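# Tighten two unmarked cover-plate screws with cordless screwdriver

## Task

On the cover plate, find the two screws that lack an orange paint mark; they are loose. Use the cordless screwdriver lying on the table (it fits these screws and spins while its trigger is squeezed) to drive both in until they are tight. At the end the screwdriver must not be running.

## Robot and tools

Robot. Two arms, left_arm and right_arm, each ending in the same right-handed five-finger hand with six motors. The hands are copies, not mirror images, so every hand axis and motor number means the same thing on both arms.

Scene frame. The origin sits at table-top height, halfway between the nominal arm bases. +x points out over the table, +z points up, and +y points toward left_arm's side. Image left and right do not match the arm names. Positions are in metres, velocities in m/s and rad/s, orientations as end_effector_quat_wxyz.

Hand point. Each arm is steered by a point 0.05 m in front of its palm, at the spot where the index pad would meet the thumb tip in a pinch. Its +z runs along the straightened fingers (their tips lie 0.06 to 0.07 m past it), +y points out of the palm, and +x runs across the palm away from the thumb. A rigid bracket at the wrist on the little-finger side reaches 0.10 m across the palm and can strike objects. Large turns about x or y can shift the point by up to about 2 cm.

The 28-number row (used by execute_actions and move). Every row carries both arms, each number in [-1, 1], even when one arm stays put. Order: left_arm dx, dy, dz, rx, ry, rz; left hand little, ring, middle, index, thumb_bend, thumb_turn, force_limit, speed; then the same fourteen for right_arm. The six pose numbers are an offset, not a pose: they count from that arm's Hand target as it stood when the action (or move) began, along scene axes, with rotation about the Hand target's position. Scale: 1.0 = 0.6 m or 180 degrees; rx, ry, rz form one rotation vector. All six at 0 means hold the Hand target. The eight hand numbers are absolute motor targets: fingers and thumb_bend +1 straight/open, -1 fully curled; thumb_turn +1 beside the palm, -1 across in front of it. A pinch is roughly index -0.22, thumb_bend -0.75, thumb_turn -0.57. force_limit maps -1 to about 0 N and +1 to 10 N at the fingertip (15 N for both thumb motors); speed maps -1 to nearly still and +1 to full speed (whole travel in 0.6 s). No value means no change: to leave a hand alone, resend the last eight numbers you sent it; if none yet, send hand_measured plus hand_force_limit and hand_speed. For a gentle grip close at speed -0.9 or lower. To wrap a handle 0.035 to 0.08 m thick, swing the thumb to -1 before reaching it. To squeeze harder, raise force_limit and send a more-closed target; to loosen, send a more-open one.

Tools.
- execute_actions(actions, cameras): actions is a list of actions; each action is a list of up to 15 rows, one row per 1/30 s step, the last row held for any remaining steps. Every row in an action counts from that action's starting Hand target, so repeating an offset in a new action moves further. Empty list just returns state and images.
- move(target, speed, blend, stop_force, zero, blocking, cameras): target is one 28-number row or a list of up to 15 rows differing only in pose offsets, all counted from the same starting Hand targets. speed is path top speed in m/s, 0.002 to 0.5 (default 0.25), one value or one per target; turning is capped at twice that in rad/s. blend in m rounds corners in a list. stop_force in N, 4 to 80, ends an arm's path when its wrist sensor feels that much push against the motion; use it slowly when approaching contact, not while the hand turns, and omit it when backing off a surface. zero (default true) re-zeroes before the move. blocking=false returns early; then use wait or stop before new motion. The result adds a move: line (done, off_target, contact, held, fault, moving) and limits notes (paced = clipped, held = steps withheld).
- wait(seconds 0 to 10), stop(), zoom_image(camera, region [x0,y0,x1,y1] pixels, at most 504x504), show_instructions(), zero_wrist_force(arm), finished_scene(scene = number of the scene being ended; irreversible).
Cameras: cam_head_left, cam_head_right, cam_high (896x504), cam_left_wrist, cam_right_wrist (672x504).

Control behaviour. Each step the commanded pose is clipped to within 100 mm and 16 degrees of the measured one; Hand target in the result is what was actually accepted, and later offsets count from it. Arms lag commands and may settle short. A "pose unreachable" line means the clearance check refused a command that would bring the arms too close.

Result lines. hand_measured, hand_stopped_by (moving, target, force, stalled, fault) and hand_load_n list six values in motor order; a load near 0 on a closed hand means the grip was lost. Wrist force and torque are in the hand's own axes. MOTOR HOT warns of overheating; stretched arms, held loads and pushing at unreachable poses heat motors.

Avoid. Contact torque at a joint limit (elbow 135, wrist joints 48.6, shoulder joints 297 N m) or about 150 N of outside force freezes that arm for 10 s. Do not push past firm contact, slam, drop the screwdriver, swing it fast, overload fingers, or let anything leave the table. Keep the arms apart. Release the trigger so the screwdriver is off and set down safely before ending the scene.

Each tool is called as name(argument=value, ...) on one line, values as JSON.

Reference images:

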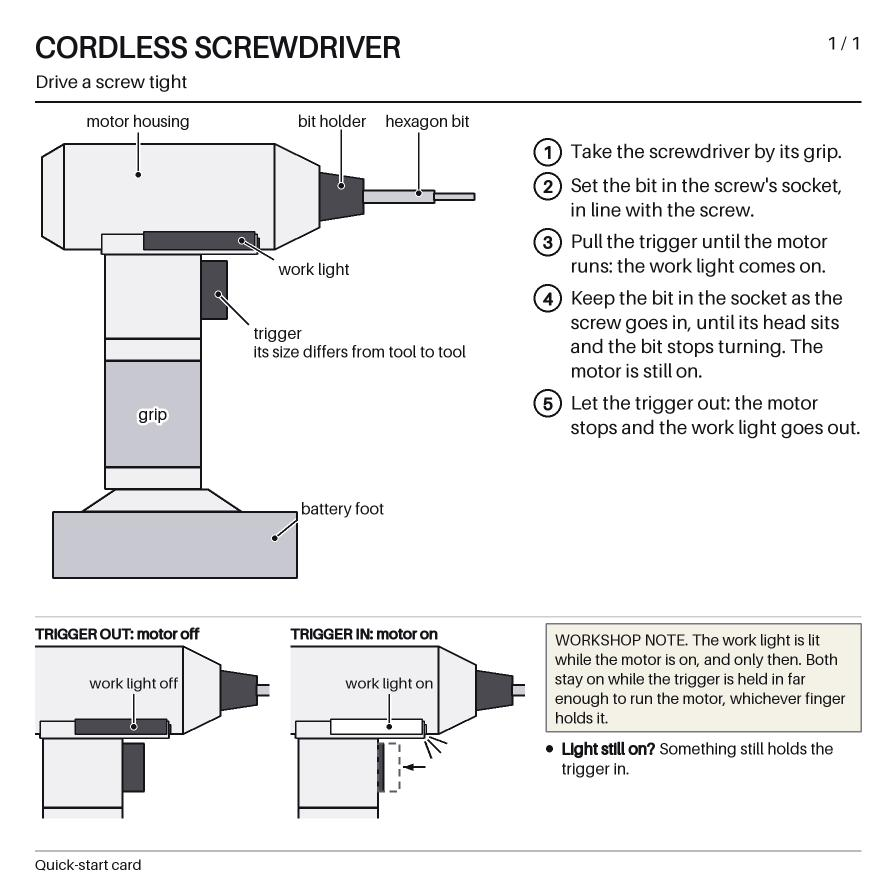

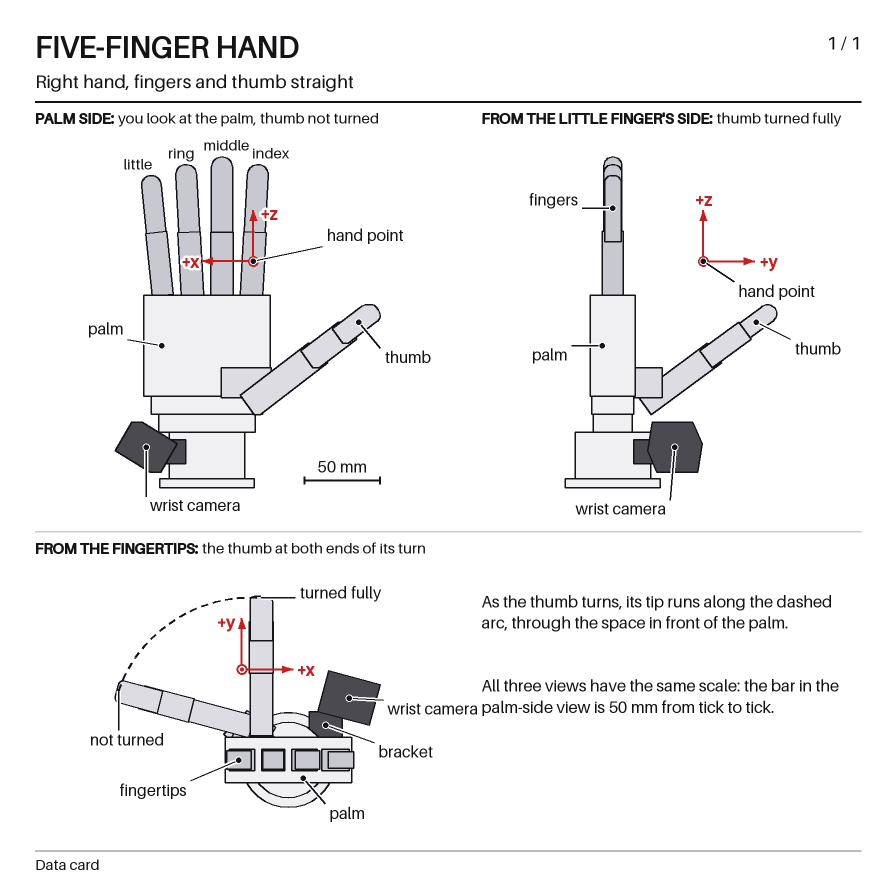

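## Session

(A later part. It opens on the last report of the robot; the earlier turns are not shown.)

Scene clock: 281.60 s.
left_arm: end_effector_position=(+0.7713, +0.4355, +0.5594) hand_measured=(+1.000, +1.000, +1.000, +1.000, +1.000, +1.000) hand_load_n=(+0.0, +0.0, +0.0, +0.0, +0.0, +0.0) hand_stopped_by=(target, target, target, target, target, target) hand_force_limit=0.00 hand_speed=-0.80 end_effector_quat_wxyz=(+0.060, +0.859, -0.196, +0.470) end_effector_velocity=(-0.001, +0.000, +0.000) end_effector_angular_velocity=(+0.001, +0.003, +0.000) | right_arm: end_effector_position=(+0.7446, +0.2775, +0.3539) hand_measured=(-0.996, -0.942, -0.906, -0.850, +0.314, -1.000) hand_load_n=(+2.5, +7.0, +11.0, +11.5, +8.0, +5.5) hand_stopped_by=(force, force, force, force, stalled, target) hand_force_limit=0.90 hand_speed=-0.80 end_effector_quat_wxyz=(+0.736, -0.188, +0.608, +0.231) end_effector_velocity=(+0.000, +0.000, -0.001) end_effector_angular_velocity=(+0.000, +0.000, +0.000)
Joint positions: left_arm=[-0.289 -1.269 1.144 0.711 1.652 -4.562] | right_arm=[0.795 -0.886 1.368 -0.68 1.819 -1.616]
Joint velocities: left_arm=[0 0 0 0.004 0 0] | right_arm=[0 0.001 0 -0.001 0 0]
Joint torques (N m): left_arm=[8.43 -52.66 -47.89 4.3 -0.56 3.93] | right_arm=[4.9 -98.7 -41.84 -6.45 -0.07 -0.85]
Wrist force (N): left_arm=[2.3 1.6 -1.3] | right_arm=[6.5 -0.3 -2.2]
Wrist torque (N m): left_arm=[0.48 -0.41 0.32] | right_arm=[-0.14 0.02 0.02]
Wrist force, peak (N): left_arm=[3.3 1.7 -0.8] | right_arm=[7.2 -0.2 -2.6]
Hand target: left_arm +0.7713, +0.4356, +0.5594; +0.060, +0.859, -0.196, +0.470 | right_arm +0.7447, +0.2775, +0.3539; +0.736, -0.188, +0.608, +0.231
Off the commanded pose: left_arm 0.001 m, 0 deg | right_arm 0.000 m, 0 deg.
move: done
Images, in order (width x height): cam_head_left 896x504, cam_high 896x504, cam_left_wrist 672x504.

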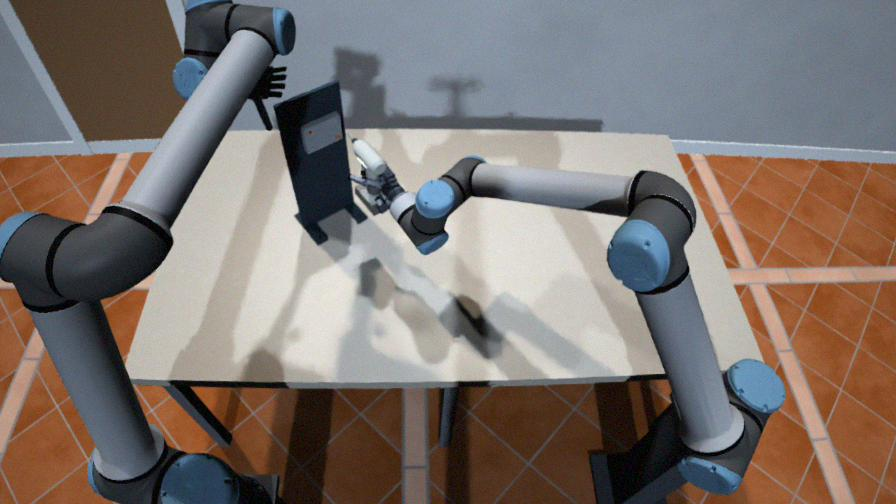

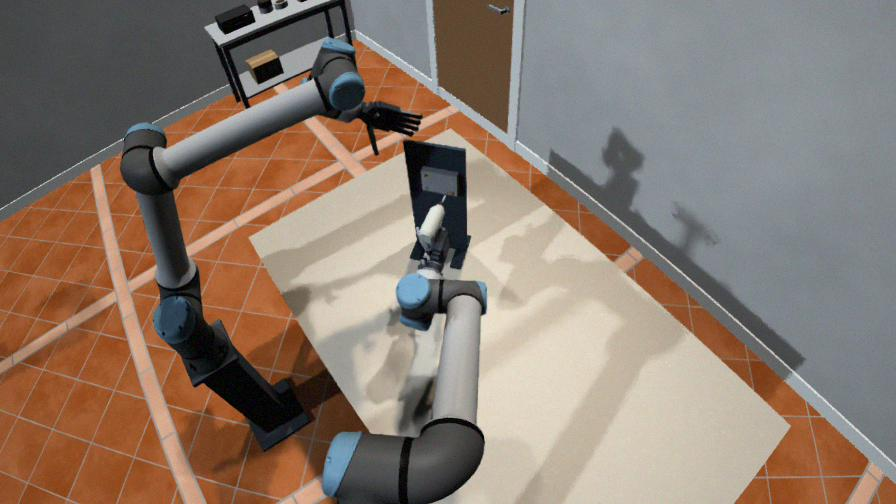

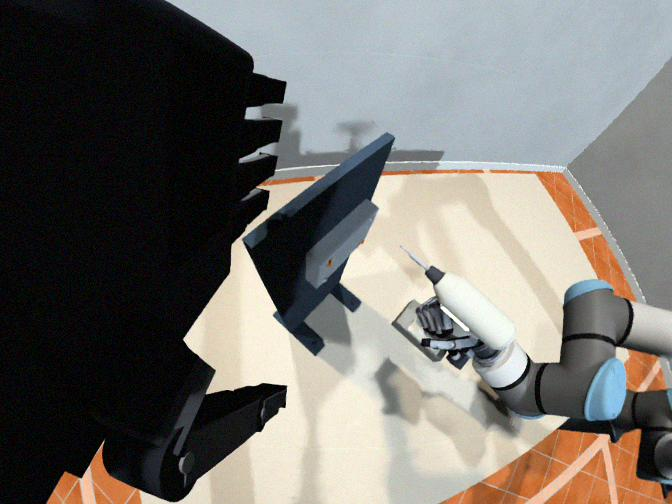

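zoom_image(camera="cam_left_wrist", region=[355, 205, 415, 265])

zoom_image(camera="cam_left_wrist", region=[315, 205, 385, 285])

Scaled by 8.400 from the camera's 672x504 image, which has a finer 960x720 frame.

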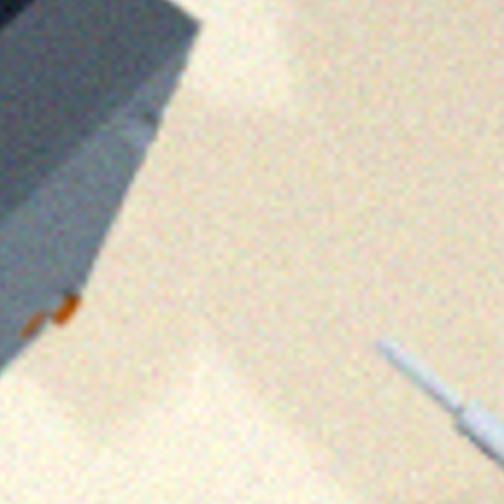

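Scaled by 6.300 from the camera's 672x504 image, which has a finer 960x720 frame.

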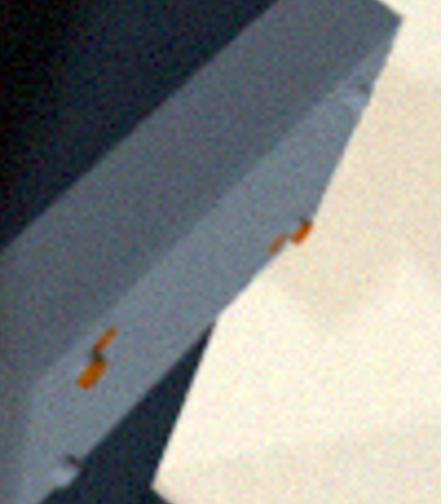

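move(target=[0,0,0,0,0,0,1,1,1,1,1,1,0,-0.8,0.0467,0.0321,0,0,0,0,-1,-1,-0.96,-0.9,0.3,-1,0.9,-0.8], speed=0.08, cameras=["cam_left_wrist","cam_high"])

zoom_image(camera="cam_left_wrist", region=[355, 205, 405, 255])

zoom_image(camera="cam_left_wrist", region=[360, 210, 385, 235])

zoom_image(camera="cam_high", region=[410, 160, 480, 230])

Scene clock: 284.30 s.
left_arm: end_effector_position=(+0.7713, +0.4356, +0.5595) hand_measured=(+1.000, +1.000, +1.000, +1.000, +1.000, +1.000) hand_load_n=(+0.0, +0.0, +0.0, +0.0, +0.0, +0.0) hand_stopped_by=(target, target, target, target, target, target) hand_force_limit=0.00 hand_speed=-0.80 end_effector_quat_wxyz=(+0.060, +0.859, -0.196, +0.470) end_effector_velocity=(+0.000, +0.001, +0.000) end_effector_angular_velocity=(+0.000, -0.001, +0.001) | right_arm: end_effector_position=(+0.7728, +0.2967, +0.3538) hand_measured=(-0.996, -0.942, -0.906, -0.850, +0.314, -1.000) hand_load_n=(+2.5, +7.0, +11.0, +11.5, +8.5, +5.5) hand_stopped_by=(force, force, force, force, stalled, target) hand_force_limit=0.90 hand_speed=-0.80 end_effector_quat_wxyz=(+0.736, -0.188, +0.608, +0.230) end_effector_velocity=(+0.000, +0.000, -0.001) end_effector_angular_velocity=(+0.000, +0.001, +0.000)
Joint positions: left_arm=[-0.289 -1.269 1.143 0.711 1.652 -4.562] | right_arm=[0.786 -0.839 1.284 -0.643 1.81 -1.614]
Joint velocities: left_arm=[0.001 0 0 -0.001 0.001 0] | right_arm=[0 0.001 0.001 -0.001 0.001 0]
Joint torques (N m): left_arm=[7.67 -46.2 -47.28 1.04 -2.31 4.16] | right_arm=[13.81 -121.19 -40.21 -6.99 1.45 1.26]
Wrist force (N): left_arm=[2.4 1.9 -1.4] | right_arm=[6.7 -0.2 -2.6]
Wrist torque (N m): left_arm=[0.53 -0.42 0.34] | right_arm=[-0.11 0.02 0.03]
Wrist force, peak (N): left_arm=[2.7 1.9 -1.5] | right_arm=[6.7 0.5 -3.9]
Hand target: left_arm +0.7713, +0.4356, +0.5594; +0.060, +0.859, -0.196, +0.470 | right_arm +0.7727, +0.2968, +0.3539; +0.736, -0.188, +0.608, +0.231
Off the commanded pose: left_arm 0.000 m, 0 deg | right_arm 0.000 m, 0 deg.
move: done
Images, in order (width x height): cam_high 896x504, cam_left_wrist 672x504.

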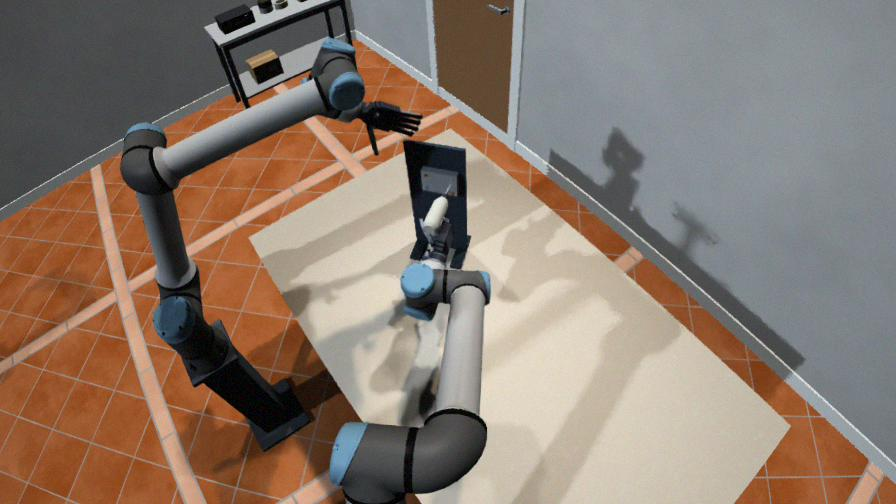

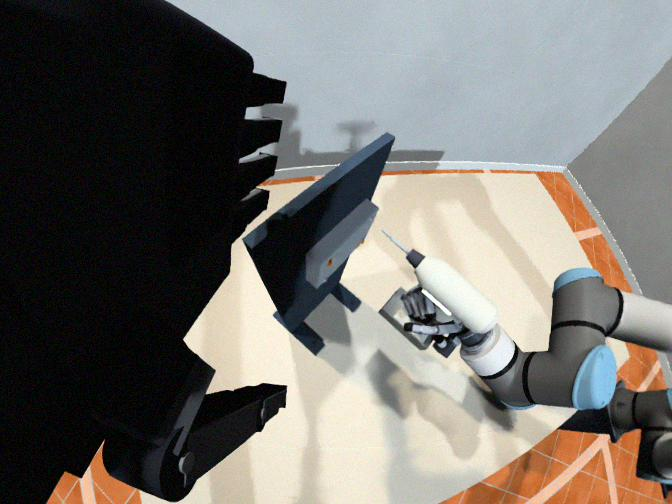

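Scaled by 10.080 from the camera's 672x504 image, which has a finer 960x720 frame.

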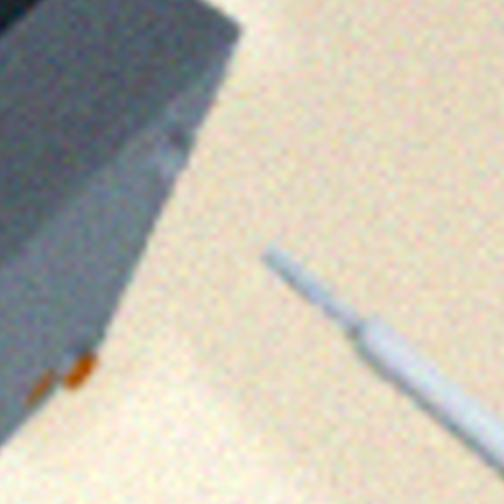

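Scaled by 20.160 from the camera's 672x504 image, which has a finer 960x720 frame.

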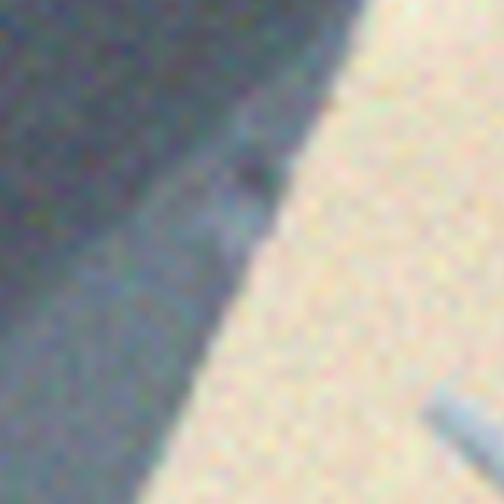

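Scaled by 7.200.

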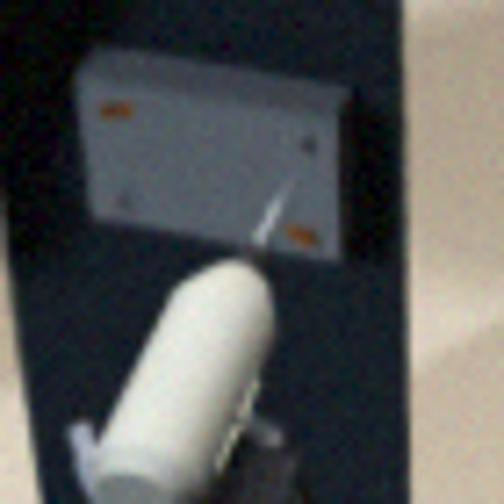

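move(target=[-0.1183,0.0733,0,-0.0457,-0.3022,0,1,1,1,1,1,1,0,-0.8,0.0014,-0.0021,0,0,0,0,-1,-1,-0.96,-0.9,0.3,-1,0.9,-0.8], cameras=[])

move(target=[0.0592,0.0805,-0.242,0,0,-0.139,1,1,1,1,1,1,0,-0.8,0,0,0,0,0,0,-1,-1,-0.96,-0.9,0.3,-1,0.9,-0.8], cameras=["cam_left_wrist","cam_high"])

zoom_image(camera="cam_left_wrist", region=[350, 225, 400, 275])

zoom_image(camera="cam_left_wrist", region=[355, 230, 380, 255])

zoom_image(camera="cam_high", region=[410, 160, 480, 230])

Scene clock: 287.03 s.
left_arm: end_effector_position=(+0.7001, +0.4799, +0.5602) hand_measured=(+1.000, +1.000, +1.000, +1.000, +1.000, +1.000) hand_load_n=(+0.0, +0.5, +0.0, +0.0, +0.0, +0.0) hand_stopped_by=(target, target, target, target, target, target) hand_force_limit=0.00 hand_speed=-0.80 end_effector_quat_wxyz=(+0.024, +0.543, -0.168, +0.822) end_effector_velocity=(+0.000, +0.000, +0.001) end_effector_angular_velocity=(-0.003, -0.002, -0.001) | right_arm: end_effector_position=(+0.7735, +0.2955, +0.3539) hand_measured=(-0.996, -0.942, -0.906, -0.850, +0.314, -1.000) hand_load_n=(+2.5, +7.0, +11.5, +11.5, +8.5, +5.5) hand_stopped_by=(force, force, force, force, stalled, target) hand_force_limit=0.90 hand_speed=-0.80 end_effector_quat_wxyz=(+0.736, -0.188, +0.608, +0.231) end_effector_velocity=(+0.000, +0.000, +0.001) end_effector_angular_velocity=(+0.001, -0.001, +0.000)
Joint positions: left_arm=[-0.256 -1.643 1.947 -0.667 1.672 -4.479] | right_arm=[0.785 -0.84 1.286 -0.643 1.809 -1.614]
Joint velocities: left_arm=[0 0.001 0 -0.003 0 -0.003] | right_arm=[0 -0.001 0 0 0 0]
Joint torques (N m): left_arm=[-13.51 -15.72 -45.79 -7.14 -2.34 -3.82] | right_arm=[-13.93 -121.68 -41.23 -7.06 -1.24 2.04]
Wrist force (N): left_arm=[1.7 1.1 0.8] | right_arm=[7.0 -0.3 -2.7]
Wrist torque (N m): left_arm=[0.14 -0.41 0.23] | right_arm=[-0.12 -0.03 0.05]
Wrist force, peak (N): left_arm=[3.4 1.7 -0.6] | right_arm=[7.2 -0.4 -2.8]
Hand target: left_arm +0.7001, +0.4798, +0.5602; +0.024, +0.543, -0.168, +0.822 | right_arm +0.7735, +0.2955, +0.3539; +0.736, -0.188, +0.608, +0.231
Off the commanded pose: left_arm 0.001 m, 0 deg | right_arm 0.000 m, 0 deg.
move: done
No camera images: "cameras" was empty.

Scene clock: 288.43 s.
left_arm: end_effector_position=(+0.7356, +0.5283, +0.4149) hand_measured=(+1.000, +1.000, +1.000, +1.000, +1.000, +1.000) hand_load_n=(+0.0, +0.0, +0.0, +0.0, +0.0, +0.0) hand_stopped_by=(target, target, target, target, target, target) hand_force_limit=0.00 hand_speed=-0.80 end_effector_quat_wxyz=(+0.201, +0.494, -0.282, +0.798) end_effector_velocity=(-0.001, -0.001, +0.000) end_effector_angular_velocity=(-0.001, +0.001, -0.003) | right_arm: end_effector_position=(+0.7735, +0.2955, +0.3539) hand_measured=(-0.996, -0.942, -0.906, -0.850, +0.314, -1.000) hand_load_n=(+2.5, +7.0, +11.0, +11.5, +8.5, +5.5) hand_stopped_by=(force, force, force, force, stalled, target) hand_force_limit=0.90 hand_speed=-0.80 end_effector_quat_wxyz=(+0.736, -0.188, +0.608, +0.231) end_effector_velocity=(+0.000, +0.000, -0.001) end_effector_angular_velocity=(-0.001, +0.000, +0.000)
Joint positions: left_arm=[-0.017 -1.329 1.895 -1.057 2.292 -4.78] | right_arm=[0.785 -0.84 1.286 -0.643 1.809 -1.614]
Joint velocities: left_arm=[0 0 0.001 -0.001 0.002 -0.002] | right_arm=[0 0.001 0 0 0 0]
Joint torques (N m): left_arm=[1.88 -40.59 -26.09 -5.11 2.03 0.62] | right_arm=[-9.89 -117.62 -46.97 -5.89 0.02 1.76]
Wrist force (N): left_arm=[2.5 1.4 1.1] | right_arm=[6.6 -0.4 -2.6]
Wrist torque (N m): left_arm=[0.16 -0.58 0.31] | right_arm=[-0.13 0.03 0.02]
Wrist force, peak (N): left_arm=[4.4 2.0 1.2] | right_arm=[7.1 -0.4 -2.4]
Hand target: left_arm +0.7356, +0.5283, +0.4147; +0.201, +0.494, -0.282, +0.798 | right_arm +0.7735, +0.2955, +0.3539; +0.736, -0.188, +0.608, +0.231
Off the commanded pose: left_arm 0.000 m, 0 deg | right_arm 0.000 m, 0 deg.
move: done
Images, in order (width x height): cam_high 896x504, cam_left_wrist 672x504.

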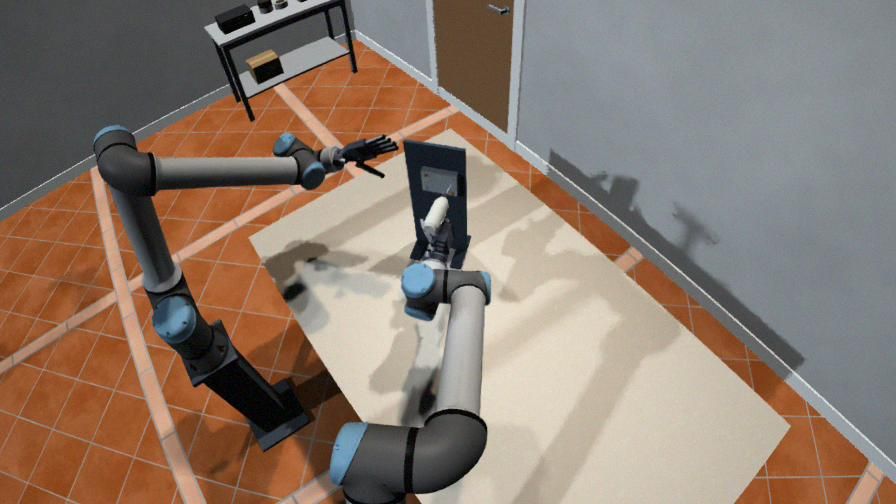

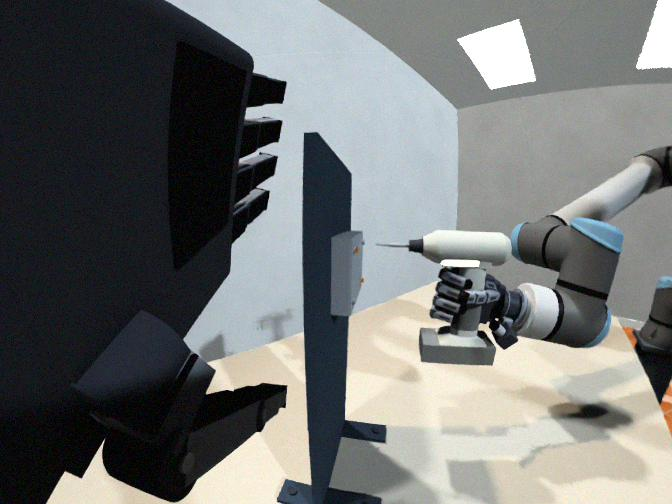

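Scaled by 10.080 from the camera's 672x504 image, which has a finer 960x720 frame.

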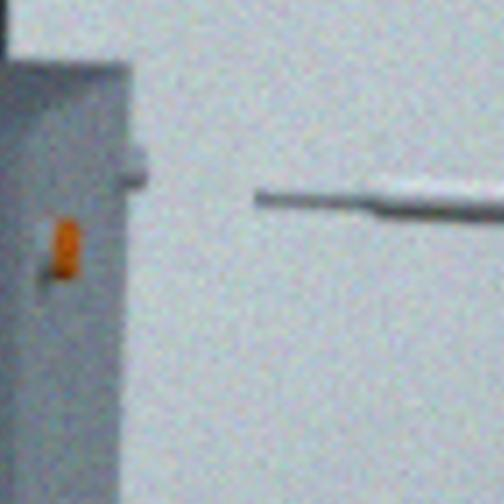

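Scaled by 20.160 from the camera's 672x504 image, which has a finer 960x720 frame.

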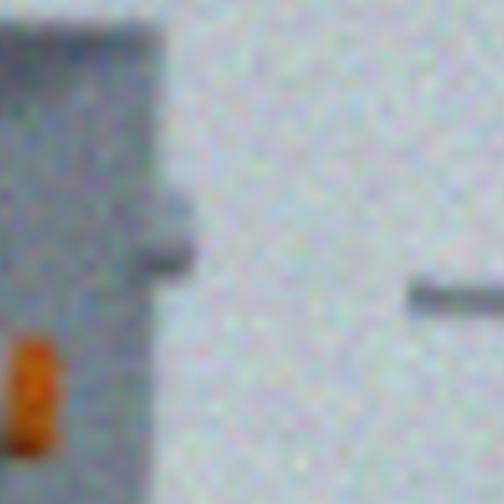

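Scaled by 7.200.

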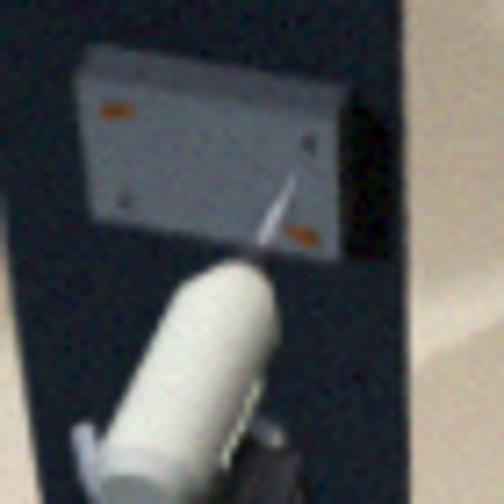

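zoom_image(camera="cam_left_wrist", region=[370, 225, 420, 265])

zoom_image(camera="cam_left_wrist", region=[400, 210, 520, 290])

Scaled by 10.080 from the camera's 672x504 image, which has a finer 960x720 frame.

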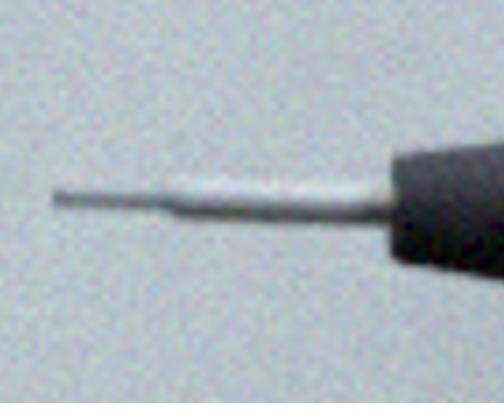

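Scaled by 4.200 from the camera's 672x504 image, which has a finer 960x720 frame.

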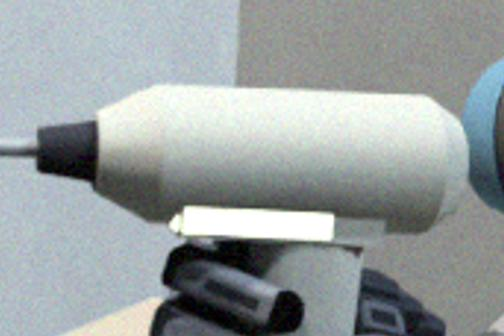

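move(target=[0,0,0,0,0,0,1,1,1,1,1,1,0,-0.8,0,0,0.0067,0,0,0,-1,-1,-0.96,-0.9,0.3,-1,0.9,-0.8], cameras=["cam_left_wrist"])

zoom_image(camera="cam_left_wrist", region=[355, 230, 380, 255])

zoom_image(camera="cam_left_wrist", region=[370, 225, 420, 265])

Scene clock: 289.60 s.
left_arm: end_effector_position=(+0.7356, +0.5283, +0.4147) hand_measured=(+1.000, +1.000, +1.000, +1.000, +1.000, +1.000) hand_load_n=(+0.0, +0.0, +0.0, +0.0, +0.0, +0.0) hand_stopped_by=(target, target, target, target, target, target) hand_force_limit=0.00 hand_speed=-0.80 end_effector_quat_wxyz=(+0.201, +0.494, -0.282, +0.798) end_effector_velocity=(+0.000, +0.000, +0.000) end_effector_angular_velocity=(-0.001, +0.001, +0.000) | right_arm: end_effector_position=(+0.7735, +0.2955, +0.3580) hand_measured=(-0.996, -0.942, -0.906, -0.850, +0.314, -1.000) hand_load_n=(+2.5, +7.0, +11.0, +11.5, +8.5, +5.0) hand_stopped_by=(force, force, force, force, stalled, target) hand_force_limit=0.90 hand_speed=-0.80 end_effector_quat_wxyz=(+0.736, -0.188, +0.608, +0.231) end_effector_velocity=(+0.000, +0.000, +0.000) end_effector_angular_velocity=(+0.000, +0.000, +0.000)
Joint positions: left_arm=[-0.017 -1.328 1.895 -1.057 2.292 -4.78] | right_arm=[0.785 -0.843 1.283 -0.638 1.809 -1.614]
Joint velocities: left_arm=[0 0 0 0 0 -0.002] | right_arm=[0 0 0 0 0 0]
Joint torques (N m): left_arm=[6.75 -38.35 -27.95 -6.13 1.93 -2.72] | right_arm=[-5.92 -114.11 -48.82 -4.23 0.61 1.63]
Wrist force (N): left_arm=[2.5 0.8 0.8] | right_arm=[6.7 -0.1 -2.2]
Wrist torque (N m): left_arm=[0.10 -0.57 0.30] | right_arm=[-0.11 0.00 0.03]
Wrist force, peak (N): left_arm=[2.8 1.3 0.7] | right_arm=[7.2 -0.5 -2.4]
Hand target: left_arm +0.7356, +0.5283, +0.4147; +0.201, +0.494, -0.282, +0.798 | right_arm +0.7735, +0.2955, +0.3580; +0.736, -0.188, +0.608, +0.231
Off the commanded pose: left_arm 0.000 m, 0 deg | right_arm 0.000 m, 0 deg.
move: done
Images, in order (width x height): cam_left_wrist 672x504.

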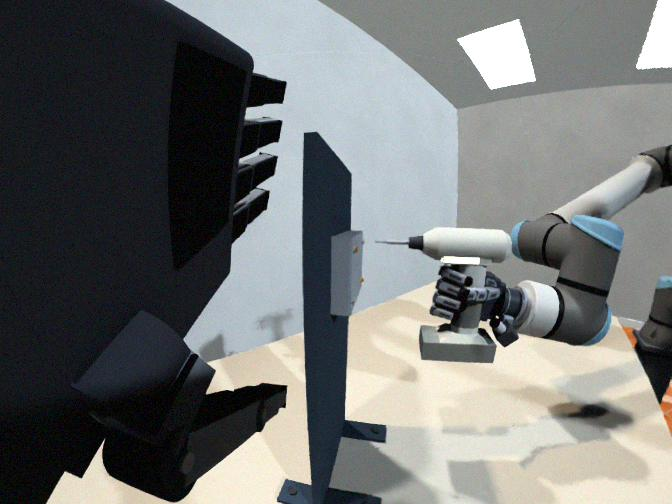

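Scaled by 20.160 from the camera's 672x504 image, which has a finer 960x720 frame.

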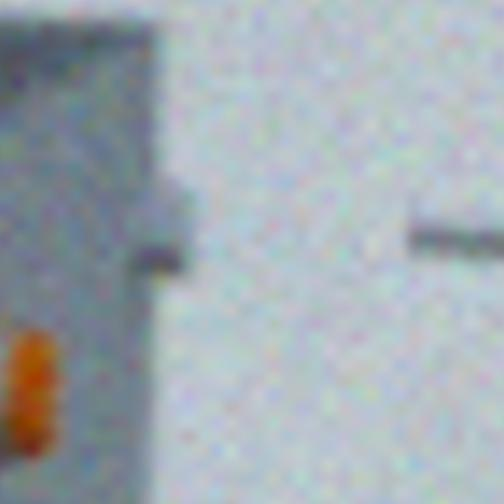

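Scaled by 10.080 from the camera's 672x504 image, which has a finer 960x720 frame.

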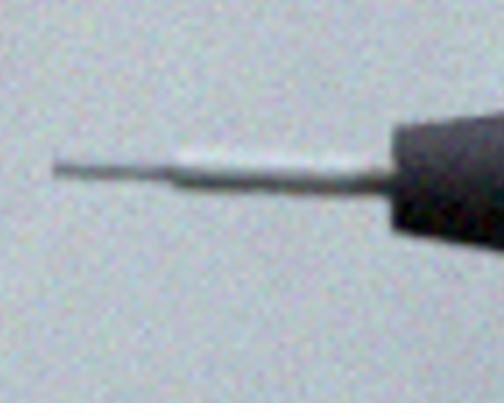

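move(target=[-0.0592,-0.0805,0.242,0,0,0.139,1,1,1,1,1,1,0,-0.8,0.0069,0.0047,0,0,0,0,-1,-1,-0.96,-0.9,0.3,-1,0.9,-0.8], cameras=[])

move(target=[0.1183,-0.0733,0,0.0457,0.3022,0,1,1,1,1,1,1,0,-0.8,0,0,0,0,0,0,-1,-1,-0.96,-0.9,0.3,-1,0.9,-0.8], cameras=["cam_left_wrist","cam_high"])

zoom_image(camera="cam_left_wrist", region=[355, 205, 405, 255])

zoom_image(camera="cam_left_wrist", region=[360, 210, 385, 235])

zoom_image(camera="cam_high", region=[410, 160, 480, 230])

Scene clock: 291.40 s.
left_arm: end_effector_position=(+0.7002, +0.4798, +0.5602) hand_measured=(+1.000, +1.000, +1.000, +1.000, +1.000, +1.000) hand_load_n=(+0.0, +0.0, +0.0, +0.0, +0.0, +0.0) hand_stopped_by=(target, target, target, target, target, target) hand_force_limit=0.00 hand_speed=-0.80 end_effector_quat_wxyz=(+0.024, +0.543, -0.168, +0.822) end_effector_velocity=(+0.001, +0.001, +0.000) end_effector_angular_velocity=(+0.000, +0.000, +0.004) | right_arm: end_effector_position=(+0.7777, +0.2984, +0.3579) hand_measured=(-0.996, -0.942, -0.906, -0.850, +0.314, -1.000) hand_load_n=(+2.5, +7.0, +11.5, +11.5, +8.0, +5.0) hand_stopped_by=(force, force, force, force, stalled, target) hand_force_limit=0.90 hand_speed=-0.80 end_effector_quat_wxyz=(+0.736, -0.188, +0.608, +0.231) end_effector_velocity=(+0.000, +0.000, -0.001) end_effector_angular_velocity=(+0.000, +0.000, +0.000)
Joint positions: left_arm=[-0.256 -1.643 1.947 -0.668 1.672 -4.479] | right_arm=[0.784 -0.835 1.27 -0.632 1.808 -1.613]
Joint velocities: left_arm=[0 0 0 0 -0.004 0.001] | right_arm=[0 0 0 -0.001 0 0]
Joint torques (N m): left_arm=[-12.64 -40.12 -43.56 -3.13 -2.19 -1.14] | right_arm=[-12.18 -116.13 -40.89 -4.44 -1.1 2.03]
Wrist force (N): left_arm=[1.9 1.2 0.4] | right_arm=[6.6 -0.3 -2.6]
Wrist torque (N m): left_arm=[0.19 -0.44 0.25] | right_arm=[-0.12 0.03 0.02]
Wrist force, peak (N): left_arm=[3.8 2.1 0.5] | right_arm=[7.2 -0.8 -2.5]
Hand target: left_arm +0.7001, +0.4798, +0.5602; +0.024, +0.543, -0.168, +0.822 | right_arm +0.7777, +0.2983, +0.3580; +0.736, -0.188, +0.608, +0.231
Off the commanded pose: left_arm 0.000 m, 0 deg | right_arm 0.000 m, 0 deg.
move: done
No camera images: "cameras" was empty.

Scene clock: 293.83 s.
left_arm: end_effector_position=(+0.7714, +0.4355, +0.5594) hand_measured=(+1.000, +1.000, +1.000, +1.000, +1.000, +1.000) hand_load_n=(+0.0, +0.0, +0.0, +0.0, +0.0, +0.0) hand_stopped_by=(target, target, target, target, target, target) hand_force_limit=0.00 hand_speed=-0.80 end_effector_quat_wxyz=(+0.060, +0.859, -0.195, +0.470) end_effector_velocity=(+0.000, +0.001, -0.001) end_effector_angular_velocity=(+0.002, +0.002, +0.000) | right_arm: end_effector_position=(+0.7777, +0.2983, +0.3580) hand_measured=(-0.996, -0.942, -0.906, -0.850, +0.314, -1.000) hand_load_n=(+2.5, +7.0, +11.0, +11.0, +8.5, +5.5) hand_stopped_by=(force, force, force, force, stalled, target) hand_force_limit=0.90 hand_speed=-0.80 end_effector_quat_wxyz=(+0.736, -0.188, +0.608, +0.231) end_effector_velocity=(+0.000, +0.000, +0.002) end_effector_angular_velocity=(+0.001, -0.001, +0.000)
Joint positions: left_arm=[-0.289 -1.269 1.144 0.711 1.65 -4.563] | right_arm=[0.784 -0.835 1.27 -0.632 1.808 -1.613]
Joint velocities: left_arm=[0.001 0 0 0.003 0 0.002] | right_arm=[0 -0.002 0 0 0 0]
Joint torques (N m): left_arm=[9.57 -53.44 -47.83 4.89 -1.28 3.49] | right_arm=[1.14 -122.82 -44.75 -6.96 0.57 1.44]
Wrist force (N): left_arm=[2.7 1.6 -1.3] | right_arm=[6.8 -0.3 -2.4]
Wrist torque (N m): left_arm=[0.48 -0.46 0.34] | right_arm=[-0.14 -0.02 0.04]
Wrist force, peak (N): left_arm=[3.2 1.9 -0.8] | right_arm=[7.3 -0.3 -2.5]
Hand target: left_arm +0.7714, +0.4356, +0.5594; +0.060, +0.859, -0.195, +0.470 | right_arm +0.7777, +0.2983, +0.3580; +0.736, -0.188, +0.608, +0.231
Off the commanded pose: left_arm 0.001 m, 0 deg | right_arm 0.000 m, 0 deg.
move: done
Images, in order (width x height): cam_high 896x504, cam_left_wrist 672x504.

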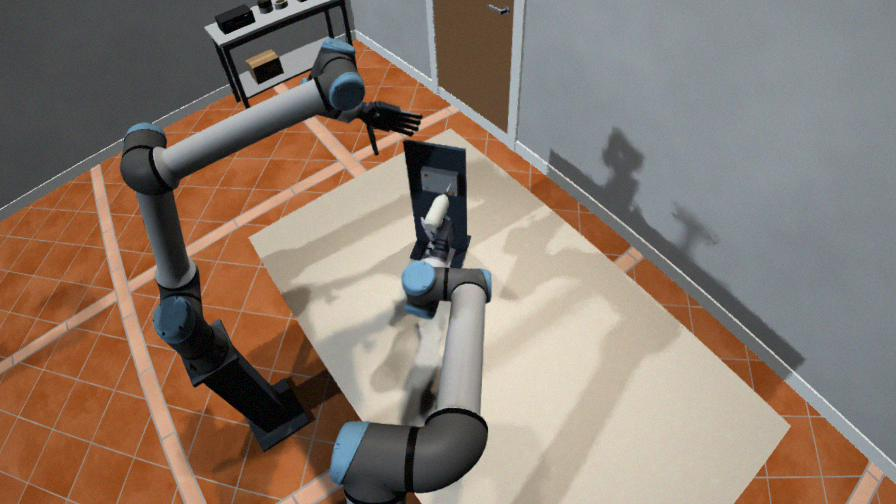

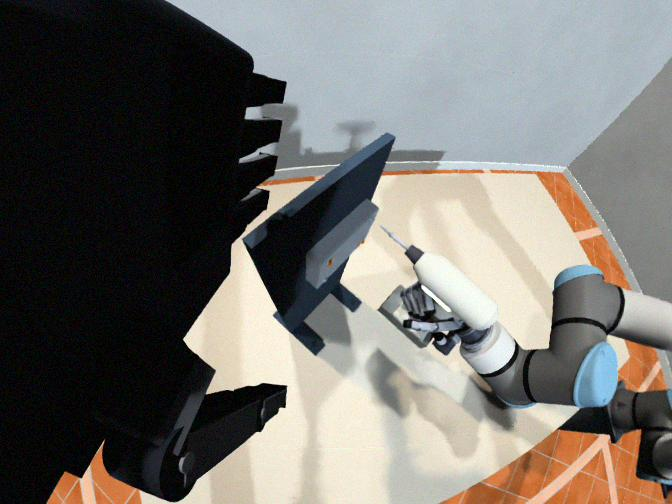

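Scaled by 10.080 from the camera's 672x504 image, which has a finer 960x720 frame.

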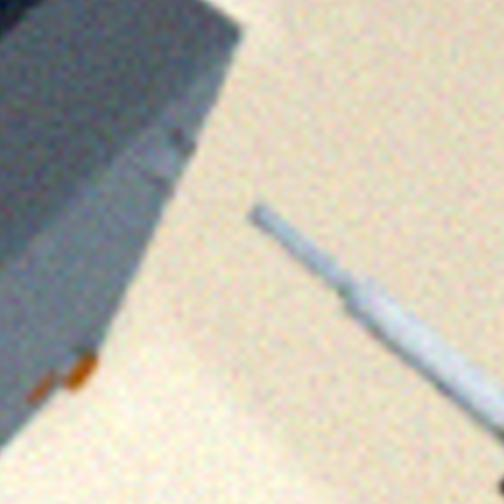

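Scaled by 20.160 from the camera's 672x504 image, which has a finer 960x720 frame.

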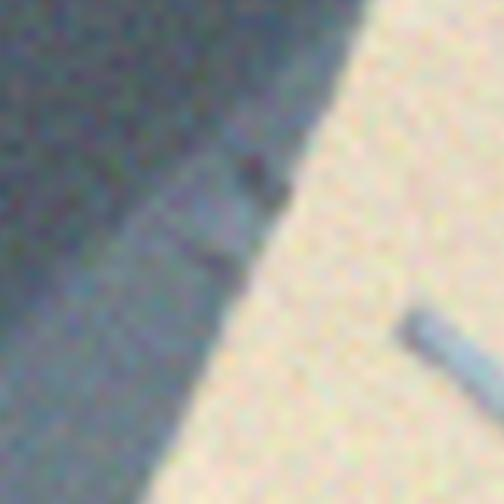

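Scaled by 7.200.

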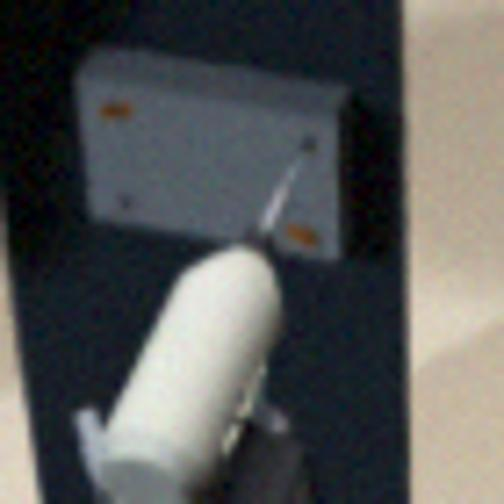

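zoom_image(camera="cam_left_wrist", region=[366, 214, 382, 230])

zoom_image(camera="cam_left_wrist", region=[318, 262, 338, 292])

zoom_image(camera="cam_high", region=[445, 170, 465, 190])

Scaled by 31.500 from the camera's 672x504 image, which has a finer 960x720 frame.

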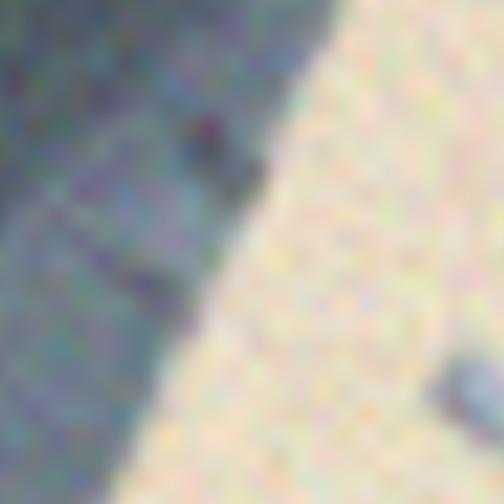

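Scaled by 16.800 from the camera's 672x504 image, which has a finer 960x720 frame.

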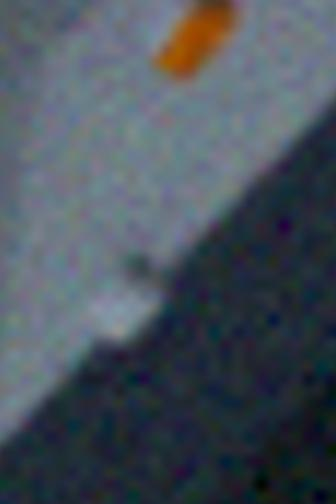

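Scaled by 25.200.

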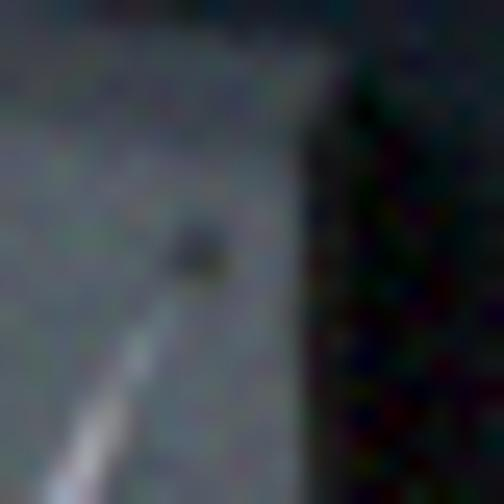

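move(target=[0.0868,-0.1263,0.0983,0,0,0,1,1,1,1,1,1,0,-0.8,0,0,0,0,0,0,-1,-1,-0.96,-0.9,0.3,-1,0.9,-0.8], speed=0.15, cameras=["cam_left_wrist","cam_head_right","cam_high"])

zoom_image(camera="cam_left_wrist", region=[290, 190, 410, 340])

zoom_image(camera="cam_left_wrist", region=[310, 265, 350, 305])

Scene clock: 296.13 s.
left_arm: end_effector_position=(+0.8234, +0.3597, +0.6181) hand_measured=(+1.000, +1.000, +1.000, +1.000, +1.000, +1.000) hand_load_n=(+0.0, +0.0, +0.0, +0.0, +0.0, +0.0) hand_stopped_by=(target, target, target, target, target, target) hand_force_limit=0.00 hand_speed=-0.80 end_effector_quat_wxyz=(+0.060, +0.859, -0.195, +0.470) end_effector_velocity=(+0.000, -0.002, -0.001) end_effector_angular_velocity=(+0.000, +0.001, -0.001) | right_arm: end_effector_position=(+0.7777, +0.2983, +0.3580) hand_measured=(-0.996, -0.942, -0.906, -0.850, +0.314, -1.000) hand_load_n=(+2.5, +7.0, +11.0, +11.0, +8.0, +5.5) hand_stopped_by=(force, force, force, force, stalled, target) hand_force_limit=0.90 hand_speed=-0.80 end_effector_quat_wxyz=(+0.736, -0.188, +0.608, +0.231) end_effector_velocity=(+0.000, +0.000, +0.000) end_effector_angular_velocity=(+0.000, +0.000, +0.000)
Joint positions: left_arm=[-0.37 -1.136 0.853 0.867 1.583 -4.607] | right_arm=[0.784 -0.835 1.27 -0.632 1.808 -1.613]
Joint velocities: left_arm=[-0.001 0.001 0 0 0 0] | right_arm=[0 0 0 0 0 0]
Joint torques (N m): left_arm=[1.13 -77.51 -42.72 -2.66 2.07 4.05] | right_arm=[13.02 -122.99 -49.35 -6.49 0.64 0.55]
Wrist force (N): left_arm=[2.3 1.1 -1.4] | right_arm=[6.9 -0.3 -2.2]
Wrist torque (N m): left_arm=[0.41 -0.41 0.33] | right_arm=[-0.15 -0.04 0.04]
Wrist force, peak (N): left_arm=[3.5 1.8 -0.7] | right_arm=[7.3 -0.8 -2.5]
Hand target: left_arm +0.8234, +0.3597, +0.6183; +0.060, +0.859, -0.195, +0.470 | right_arm +0.7777, +0.2983, +0.3580; +0.736, -0.188, +0.608, +0.231
Off the commanded pose: left_arm 0.000 m, 0 deg | right_arm 0.000 m, 0 deg.
move: done
Images, in order (width x height): cam_head_right 896x504, cam_high 896x504, cam_left_wrist 672x504.

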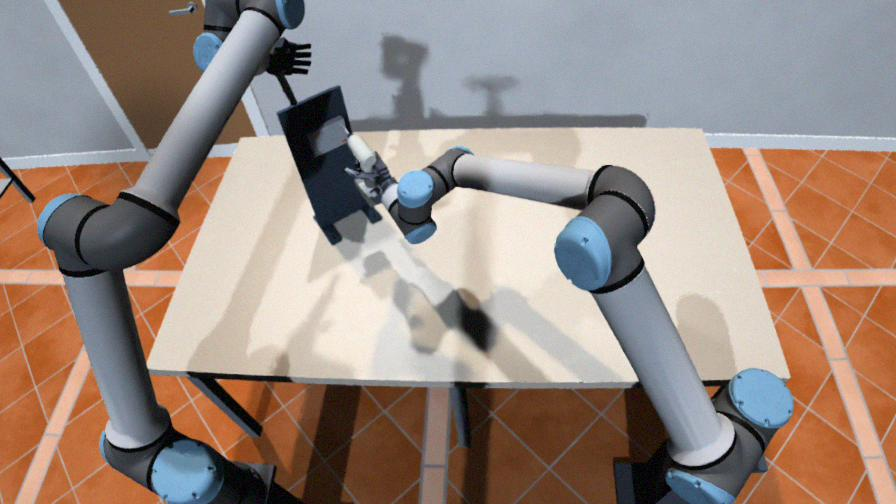

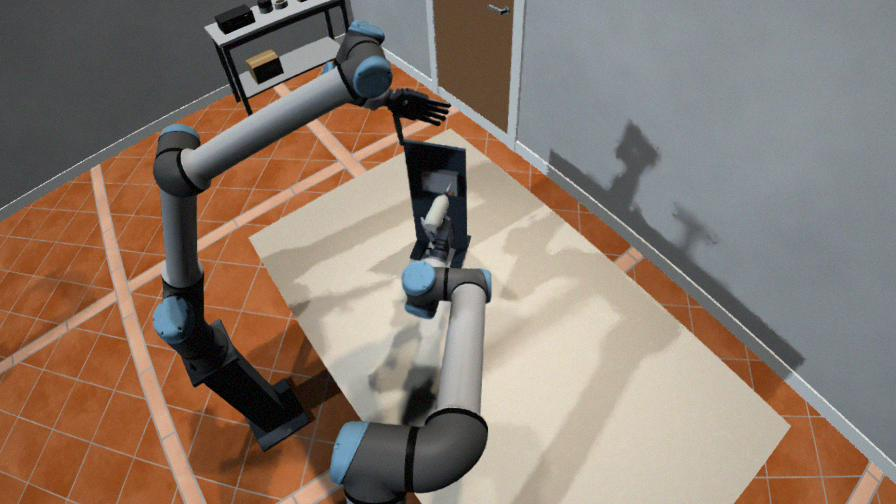

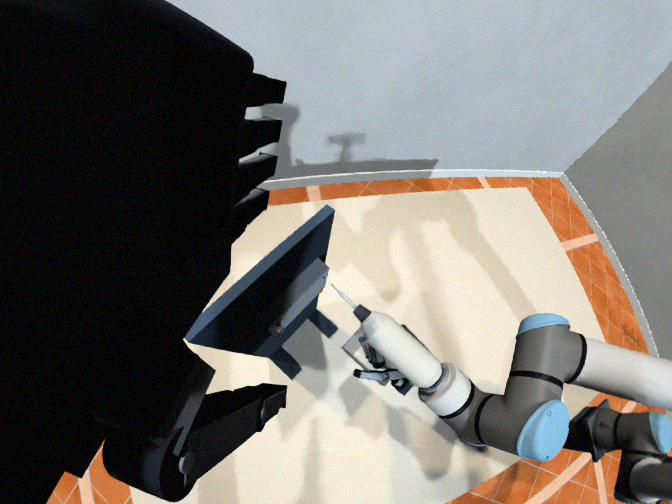

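Scaled by 3.360 from the camera's 672x504 image, which has a finer 960x720 frame.

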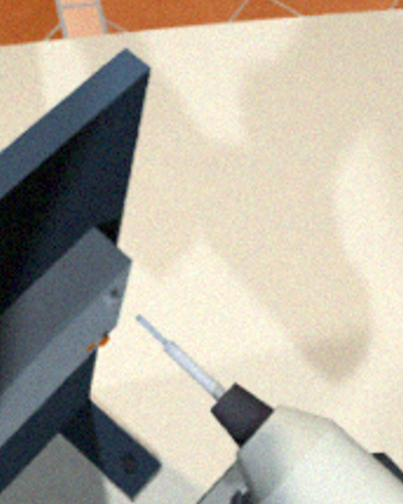

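Scaled by 12.600 from the camera's 672x504 image, which has a finer 960x720 frame.

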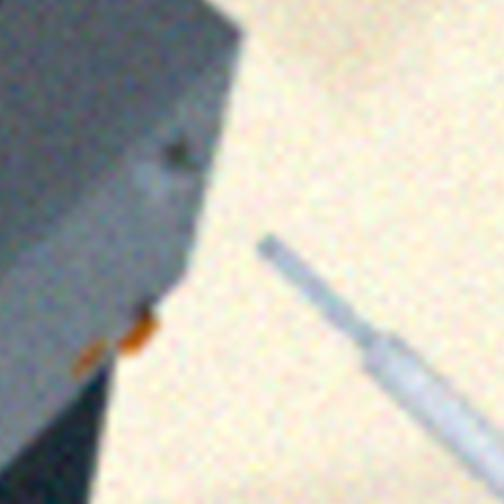

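zoom_image(camera="cam_left_wrist", region=[317, 271, 337, 291])

zoom_image(camera="cam_left_wrist", region=[300, 260, 400, 360])

Scaled by 25.200 from the camera's 672x504 image, which has a finer 960x720 frame.

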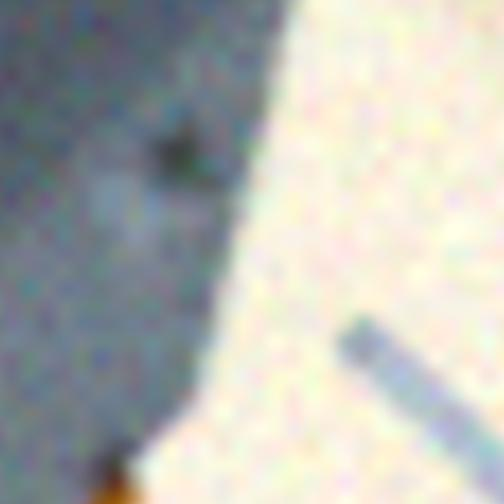

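Scaled by 5.040 from the camera's 672x504 image, which has a finer 960x720 frame.

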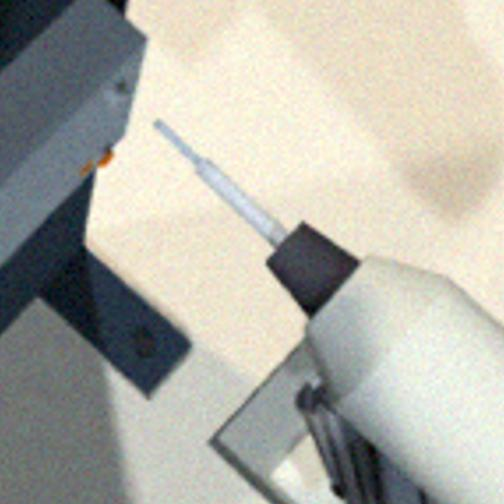

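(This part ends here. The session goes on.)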